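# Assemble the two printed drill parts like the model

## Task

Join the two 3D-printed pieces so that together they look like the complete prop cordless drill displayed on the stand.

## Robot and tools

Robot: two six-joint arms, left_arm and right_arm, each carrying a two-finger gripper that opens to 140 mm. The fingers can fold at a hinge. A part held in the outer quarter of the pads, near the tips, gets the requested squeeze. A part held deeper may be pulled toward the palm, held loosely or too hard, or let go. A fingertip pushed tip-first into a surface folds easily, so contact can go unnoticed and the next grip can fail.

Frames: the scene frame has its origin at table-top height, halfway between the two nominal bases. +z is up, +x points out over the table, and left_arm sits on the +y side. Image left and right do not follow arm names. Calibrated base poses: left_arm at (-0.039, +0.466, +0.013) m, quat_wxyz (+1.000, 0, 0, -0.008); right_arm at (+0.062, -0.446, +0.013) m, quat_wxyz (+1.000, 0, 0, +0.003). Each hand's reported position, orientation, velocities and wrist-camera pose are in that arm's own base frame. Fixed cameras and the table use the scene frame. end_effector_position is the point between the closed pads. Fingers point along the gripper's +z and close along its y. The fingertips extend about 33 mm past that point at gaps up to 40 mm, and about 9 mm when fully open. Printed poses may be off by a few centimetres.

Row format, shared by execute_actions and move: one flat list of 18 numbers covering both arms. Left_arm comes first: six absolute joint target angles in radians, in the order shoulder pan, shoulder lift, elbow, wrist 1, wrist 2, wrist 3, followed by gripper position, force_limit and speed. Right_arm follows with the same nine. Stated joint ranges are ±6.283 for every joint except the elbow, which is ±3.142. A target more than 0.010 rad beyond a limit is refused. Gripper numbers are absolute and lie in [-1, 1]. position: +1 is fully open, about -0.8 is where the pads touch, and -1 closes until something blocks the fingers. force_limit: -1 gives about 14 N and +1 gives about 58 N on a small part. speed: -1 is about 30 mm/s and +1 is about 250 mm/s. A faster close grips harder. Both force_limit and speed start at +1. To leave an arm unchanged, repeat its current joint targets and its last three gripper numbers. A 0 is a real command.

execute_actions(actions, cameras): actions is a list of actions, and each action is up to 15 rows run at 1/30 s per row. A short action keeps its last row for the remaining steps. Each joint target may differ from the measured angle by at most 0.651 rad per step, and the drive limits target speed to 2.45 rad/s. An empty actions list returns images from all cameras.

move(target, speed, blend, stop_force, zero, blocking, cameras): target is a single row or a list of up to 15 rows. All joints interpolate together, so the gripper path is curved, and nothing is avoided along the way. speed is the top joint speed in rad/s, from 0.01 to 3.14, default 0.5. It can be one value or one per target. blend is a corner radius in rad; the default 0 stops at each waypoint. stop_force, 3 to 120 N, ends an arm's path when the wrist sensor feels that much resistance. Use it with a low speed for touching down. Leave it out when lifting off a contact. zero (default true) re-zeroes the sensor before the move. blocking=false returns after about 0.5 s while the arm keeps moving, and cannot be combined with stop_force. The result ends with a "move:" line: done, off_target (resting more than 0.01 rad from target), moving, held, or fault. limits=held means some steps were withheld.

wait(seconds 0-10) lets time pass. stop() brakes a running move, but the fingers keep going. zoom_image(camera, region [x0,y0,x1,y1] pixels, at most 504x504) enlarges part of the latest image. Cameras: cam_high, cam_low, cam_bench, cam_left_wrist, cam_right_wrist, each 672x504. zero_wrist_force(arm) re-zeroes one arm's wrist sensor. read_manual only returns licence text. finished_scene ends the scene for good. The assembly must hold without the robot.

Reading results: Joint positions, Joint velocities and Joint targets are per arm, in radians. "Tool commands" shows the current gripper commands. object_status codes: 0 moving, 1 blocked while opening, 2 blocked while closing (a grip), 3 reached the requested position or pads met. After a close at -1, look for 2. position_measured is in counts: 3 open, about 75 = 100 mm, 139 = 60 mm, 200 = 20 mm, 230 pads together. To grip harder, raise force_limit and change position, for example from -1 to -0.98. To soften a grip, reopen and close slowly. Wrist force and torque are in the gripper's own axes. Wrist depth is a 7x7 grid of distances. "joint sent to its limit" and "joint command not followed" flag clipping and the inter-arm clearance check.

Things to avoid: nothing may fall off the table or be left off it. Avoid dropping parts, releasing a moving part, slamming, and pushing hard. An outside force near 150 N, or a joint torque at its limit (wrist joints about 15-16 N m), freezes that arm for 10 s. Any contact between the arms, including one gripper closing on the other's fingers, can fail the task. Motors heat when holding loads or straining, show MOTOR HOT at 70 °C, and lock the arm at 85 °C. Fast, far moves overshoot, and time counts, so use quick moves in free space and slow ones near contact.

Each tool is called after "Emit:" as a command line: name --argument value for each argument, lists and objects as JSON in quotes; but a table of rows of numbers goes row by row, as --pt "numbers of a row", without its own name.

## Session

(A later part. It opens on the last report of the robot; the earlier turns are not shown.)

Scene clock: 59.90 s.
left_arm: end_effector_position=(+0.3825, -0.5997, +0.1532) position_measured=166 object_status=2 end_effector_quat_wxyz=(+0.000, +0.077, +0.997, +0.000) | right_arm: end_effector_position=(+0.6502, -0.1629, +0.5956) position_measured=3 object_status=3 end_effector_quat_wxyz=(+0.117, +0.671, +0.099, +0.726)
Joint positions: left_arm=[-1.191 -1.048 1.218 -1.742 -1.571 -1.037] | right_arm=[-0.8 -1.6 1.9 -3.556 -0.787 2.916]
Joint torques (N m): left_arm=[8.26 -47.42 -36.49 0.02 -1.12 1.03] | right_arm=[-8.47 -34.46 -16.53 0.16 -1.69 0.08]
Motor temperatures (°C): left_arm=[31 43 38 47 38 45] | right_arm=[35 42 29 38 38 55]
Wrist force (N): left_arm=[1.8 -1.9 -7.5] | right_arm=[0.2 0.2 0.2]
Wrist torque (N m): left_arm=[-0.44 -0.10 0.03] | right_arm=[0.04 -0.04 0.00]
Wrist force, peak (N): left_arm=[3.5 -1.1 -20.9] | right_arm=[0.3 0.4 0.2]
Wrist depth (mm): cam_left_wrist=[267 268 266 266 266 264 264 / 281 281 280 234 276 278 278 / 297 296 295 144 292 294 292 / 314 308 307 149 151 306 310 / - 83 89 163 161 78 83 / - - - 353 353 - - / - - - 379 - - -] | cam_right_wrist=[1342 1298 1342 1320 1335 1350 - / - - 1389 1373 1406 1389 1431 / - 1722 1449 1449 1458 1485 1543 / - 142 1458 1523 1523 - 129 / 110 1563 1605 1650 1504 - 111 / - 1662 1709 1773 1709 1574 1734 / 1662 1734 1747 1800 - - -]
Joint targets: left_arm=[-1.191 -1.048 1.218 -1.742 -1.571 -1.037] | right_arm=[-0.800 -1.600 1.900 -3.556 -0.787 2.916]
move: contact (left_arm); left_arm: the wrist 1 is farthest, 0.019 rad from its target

Emit:
execute_actions --actions '[]' --cameras '["cam_high","cam_bench"]'

Emit:
zoom_image --camera "cam_bench" --region '[420, 310, 500, 410]'

Emit:
zoom_image --camera "cam_high" --region '[340, 190, 410, 240]'

Scene clock: 60.07 s.
left_arm: end_effector_position=(+0.3825, -0.5997, +0.1532) position_measured=166 object_status=2 end_effector_quat_wxyz=(+0.000, +0.077, +0.997, +0.000) | right_arm: end_effector_position=(+0.6502, -0.1629, +0.5956) position_measured=3 object_status=3 end_effector_quat_wxyz=(+0.117, +0.671, +0.099, +0.726)
Joint positions: left_arm=[-1.191 -1.048 1.218 -1.742 -1.571 -1.037] | right_arm=[-0.8 -1.6 1.9 -3.556 -0.787 2.916]
Joint velocities: within noise
Joint torques (N m): left_arm=[7.33 -49.1 -35.19 -0.31 -0.76 1.14] | right_arm=[-9.76 -34.7 -16.68 0.28 -1.69 0.05]
Motor temperatures (°C): left_arm=[31 43 38 47 38 45] | right_arm=[35 42 29 38 38 55]
Wrist force (N): left_arm=[1.6 -2.1 -7.5] | right_arm=[0.3 0.1 0.0]
Wrist torque (N m): left_arm=[-0.50 -0.04 0.03] | right_arm=[0.03 -0.06 -0.01]
Wrist force, peak (N): left_arm=[1.8 -2.2 -7.7] | right_arm=[0.4 0.3 0.0]
Wrist depth (mm): cam_left_wrist=[269 267 266 265 264 263 263 / 282 281 280 139 276 279 277 / 296 297 293 144 291 292 293 / 316 310 305 153 151 305 309 / - 83 89 162 160 78 83 / - - - 353 353 - - / - - - 380 - - -] | cam_right_wrist=[1320 1291 1257 1335 1342 1350 - / 1406 1423 1389 1366 1406 1605 1414 / - 1373 1449 1440 1485 - 1616 / 1476 142 1513 1533 1543 - 129 / 110 1543 1595 1595 1722 1697 112 / - 1662 1697 1709 1605 1697 1747 / 1722 1722 1722 1814 - - -]
Joint targets: left_arm=[-1.191 -1.048 1.218 -1.742 -1.571 -1.037] | right_arm=[-0.800 -1.600 1.900 -3.556 -0.787 2.916]
Tool commands: left_gripper/position=-1.0 left_gripper/force_limit=+0.0 left_gripper/speed=-1.0 right_gripper/position=+1.0 right_gripper/force_limit=+1.0 right_gripper/speed=+1.0
Images, in order (width x height): cam_high 672x504, cam_bench 672x504.

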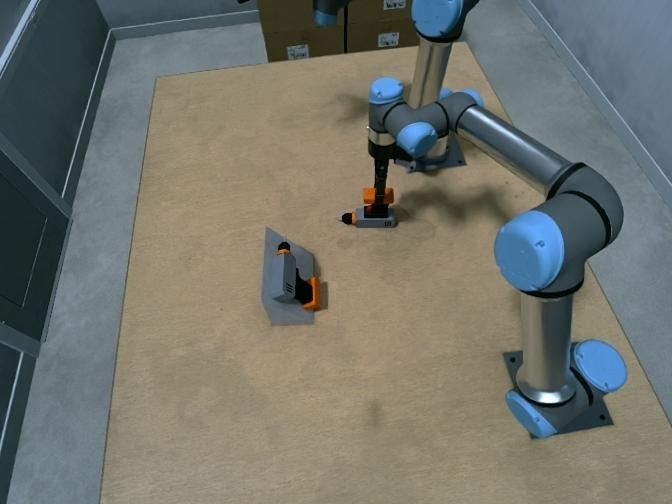

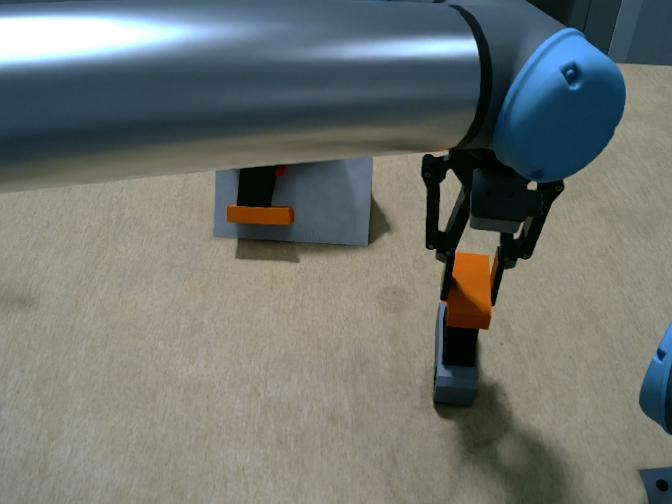

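Scaled by 5.040 from the camera's 672x504 image, which has a finer 960x720 frame.

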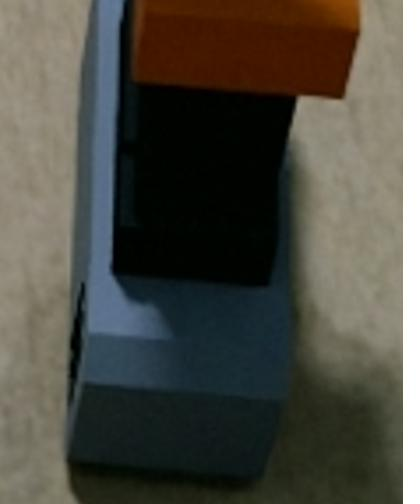

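Scaled by 7.200 from the camera's 672x504 image, which has a finer 960x720 frame.

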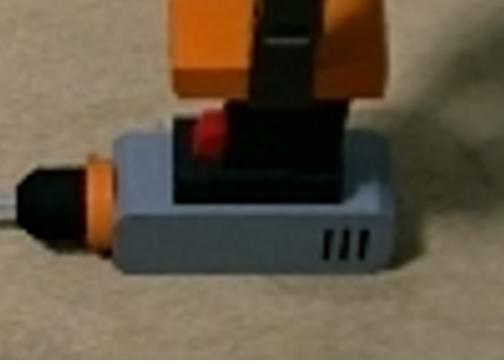

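Emit:
move --target '[-1.191,-1.0485,1.216,-1.739,-1.571,-1.037,0.1,0,-1,-0.8,-1.6,1.9,-3.556,-0.787,2.916,1,1,1]' --speed 0.1 --cameras '["cam_left_wrist"]'

Scene clock: 61.60 s.
left_arm: end_effector_position=(+0.3828, -0.5995, +0.1544) position_measured=117 object_status=0 end_effector_quat_wxyz=(+0.000, +0.077, +0.997, +0.000) | right_arm: end_effector_position=(+0.6502, -0.1629, +0.5956) position_measured=3 object_status=3 end_effector_quat_wxyz=(+0.117, +0.671, +0.099, +0.726)
Joint positions: left_arm=[-1.191 -1.048 1.216 -1.739 -1.571 -1.037] | right_arm=[-0.8 -1.6 1.9 -3.556 -0.787 2.916]
Joint torques (N m): left_arm=[7.52 -60.14 -30.88 -2.74 -1.65 0.89] | right_arm=[-8.31 -33.89 -17.05 0.12 -1.72 0.19]
Motor temperatures (°C): left_arm=[31 43 38 47 38 45] | right_arm=[35 42 29 38 38 55]
Wrist force (N): left_arm=[-0.5 -1.8 0.5] | right_arm=[0.4 0.0 0.2]
Wrist torque (N m): left_arm=[-0.45 -0.12 0.07] | right_arm=[0.01 -0.08 0.00]
Wrist force, peak (N): left_arm=[1.7 -2.0 -7.7] | right_arm=[0.6 0.0 0.1]
Wrist depth (mm): cam_left_wrist=[268 268 268 267 266 265 266 / 283 281 281 141 277 279 279 / 298 297 296 146 292 294 293 / 315 311 137 156 156 131 311 / - - 329 163 331 120 - / - - 354 355 352 - - / - - 381 383 378 - -] | cam_right_wrist=[1504 1440 1327 1327 1366 1335 1358 / 1449 1398 1389 1381 1406 1381 1513 / 1389 - 1431 1458 1485 1406 1504 / - 142 1533 1553 1523 143 123 / 110 1584 1595 1574 1616 - 112 / - 1662 1639 1673 1685 1639 1673 / 1673 1734 1760 1800 - - 1828]
Joint targets: left_arm=[-1.191 -1.048 1.216 -1.739 -1.571 -1.037] | right_arm=[-0.800 -1.600 1.900 -3.556 -0.787 2.916]
move: done
Images, in order (width x height): cam_left_wrist 672x504.

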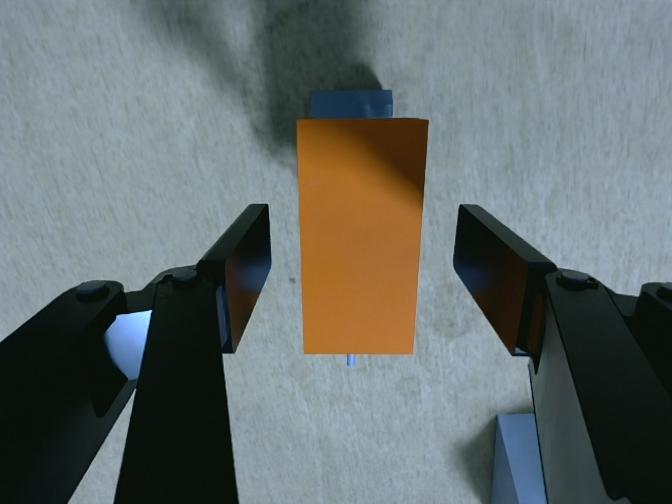

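Emit:
move --target '[-1.1934,-1.0662,1.0876,-1.5922,-1.5708,-1.0389,0.1,0,-1,-0.8,-1.6,1.9,-3.556,-0.787,2.916,1,1,1]' --speed 0.3 --cameras '["cam_left_wrist","cam_bench","cam_high"]'

Emit:
zoom_image --camera "cam_high" --region '[330, 170, 410, 240]'

Emit:
zoom_image --camera "cam_bench" --region '[410, 240, 510, 410]'

Scene clock: 62.73 s.
left_arm: end_effector_position=(+0.3809, -0.5991, +0.2151) position_measured=117 object_status=3 end_effector_quat_wxyz=(+0.000, +0.077, +0.997, +0.000) | right_arm: end_effector_position=(+0.6502, -0.1629, +0.5956) position_measured=3 object_status=3 end_effector_quat_wxyz=(+0.117, +0.671, +0.099, +0.726)
Joint positions: left_arm=[-1.193 -1.066 1.088 -1.592 -1.571 -1.039] | right_arm=[-0.8 -1.6 1.9 -3.556 -0.787 2.916]
Joint torques (N m): left_arm=[-5.9 -38.2 -18.02 -3.67 2.69 0.04] | right_arm=[-8.96 -34.47 -16.81 0.33 -1.54 0.28]
Motor temperatures (°C): left_arm=[31 43 38 47 38 45] | right_arm=[35 42 29 38 38 55]
Wrist force (N): left_arm=[-0.4 -1.5 0.5] | right_arm=[0.3 0.2 -0.1]
Wrist torque (N m): left_arm=[-0.39 -0.13 0.07] | right_arm=[0.06 -0.06 0.00]
Wrist force, peak (N): left_arm=[-0.4 -1.6 2.3] | right_arm=[0.3 0.1 0.4]
Wrist depth (mm): cam_left_wrist=[322 321 319 320 321 318 317 / 338 339 337 330 335 335 336 / 360 357 354 206 351 354 353 / 378 373 137 221 223 131 375 / - - 400 402 398 120 - / - - 427 423 427 - - / - - 459 455 457 - -] | cam_right_wrist=[1251 1188 1350 1320 1327 1342 1414 / 1440 - 1389 1381 1389 1389 1494 / 1523 1458 1467 1485 1494 1476 - / - 142 1485 1543 1523 1533 129 / 110 1627 1616 1662 1574 1650 112 / 1685 1734 1673 1697 1747 1574 1673 / 1697 1747 1773 1747 1800 - -]
Joint targets: left_arm=[-1.193 -1.066 1.088 -1.592 -1.571 -1.039] | right_arm=[-0.800 -1.600 1.900 -3.556 -0.787 2.916]
move: done
Images, in order (width x height): cam_high 672x504, cam_bench 672x504, cam_left_wrist 672x504.

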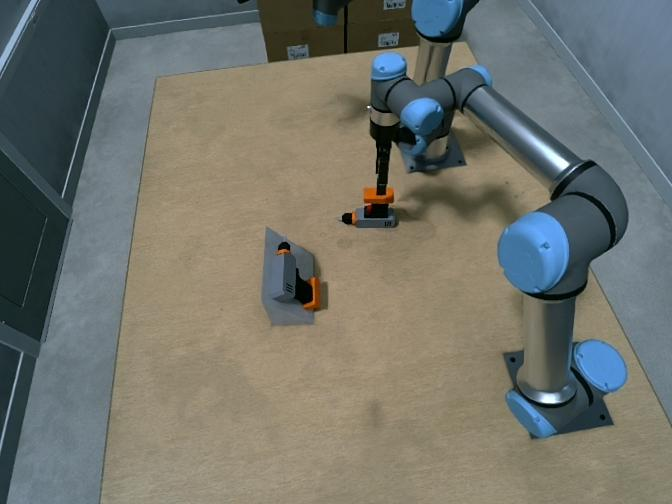

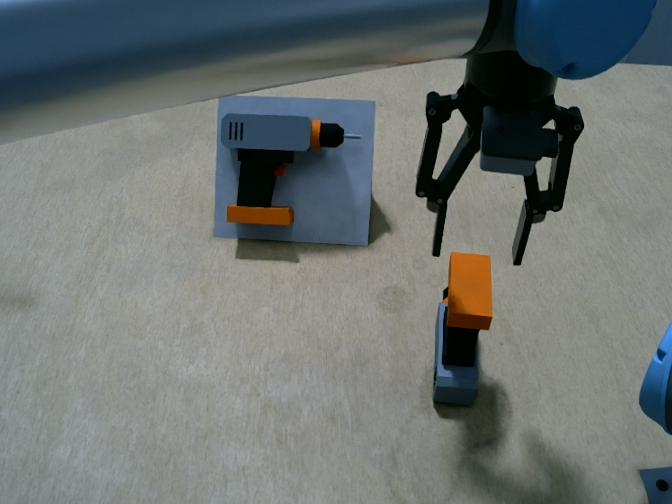

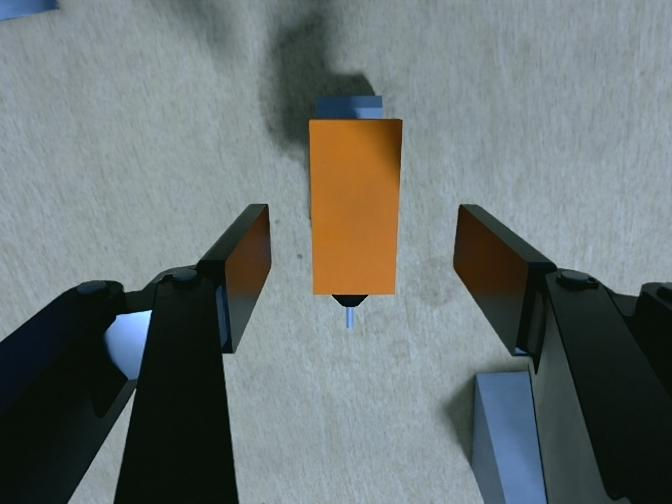

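Scaled by 6.300 from the camera's 672x504 image, which has a finer 960x720 frame.

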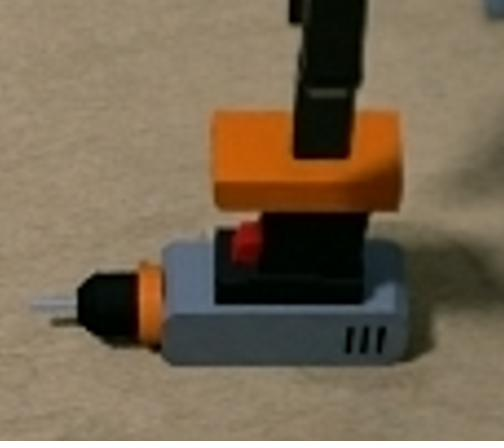

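Scaled by 2.965 from the camera's 672x504 image, which has a finer 960x720 frame.

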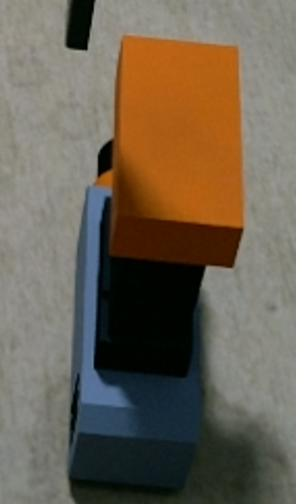

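Emit:
finished_scene

The scene is finished: the task was done.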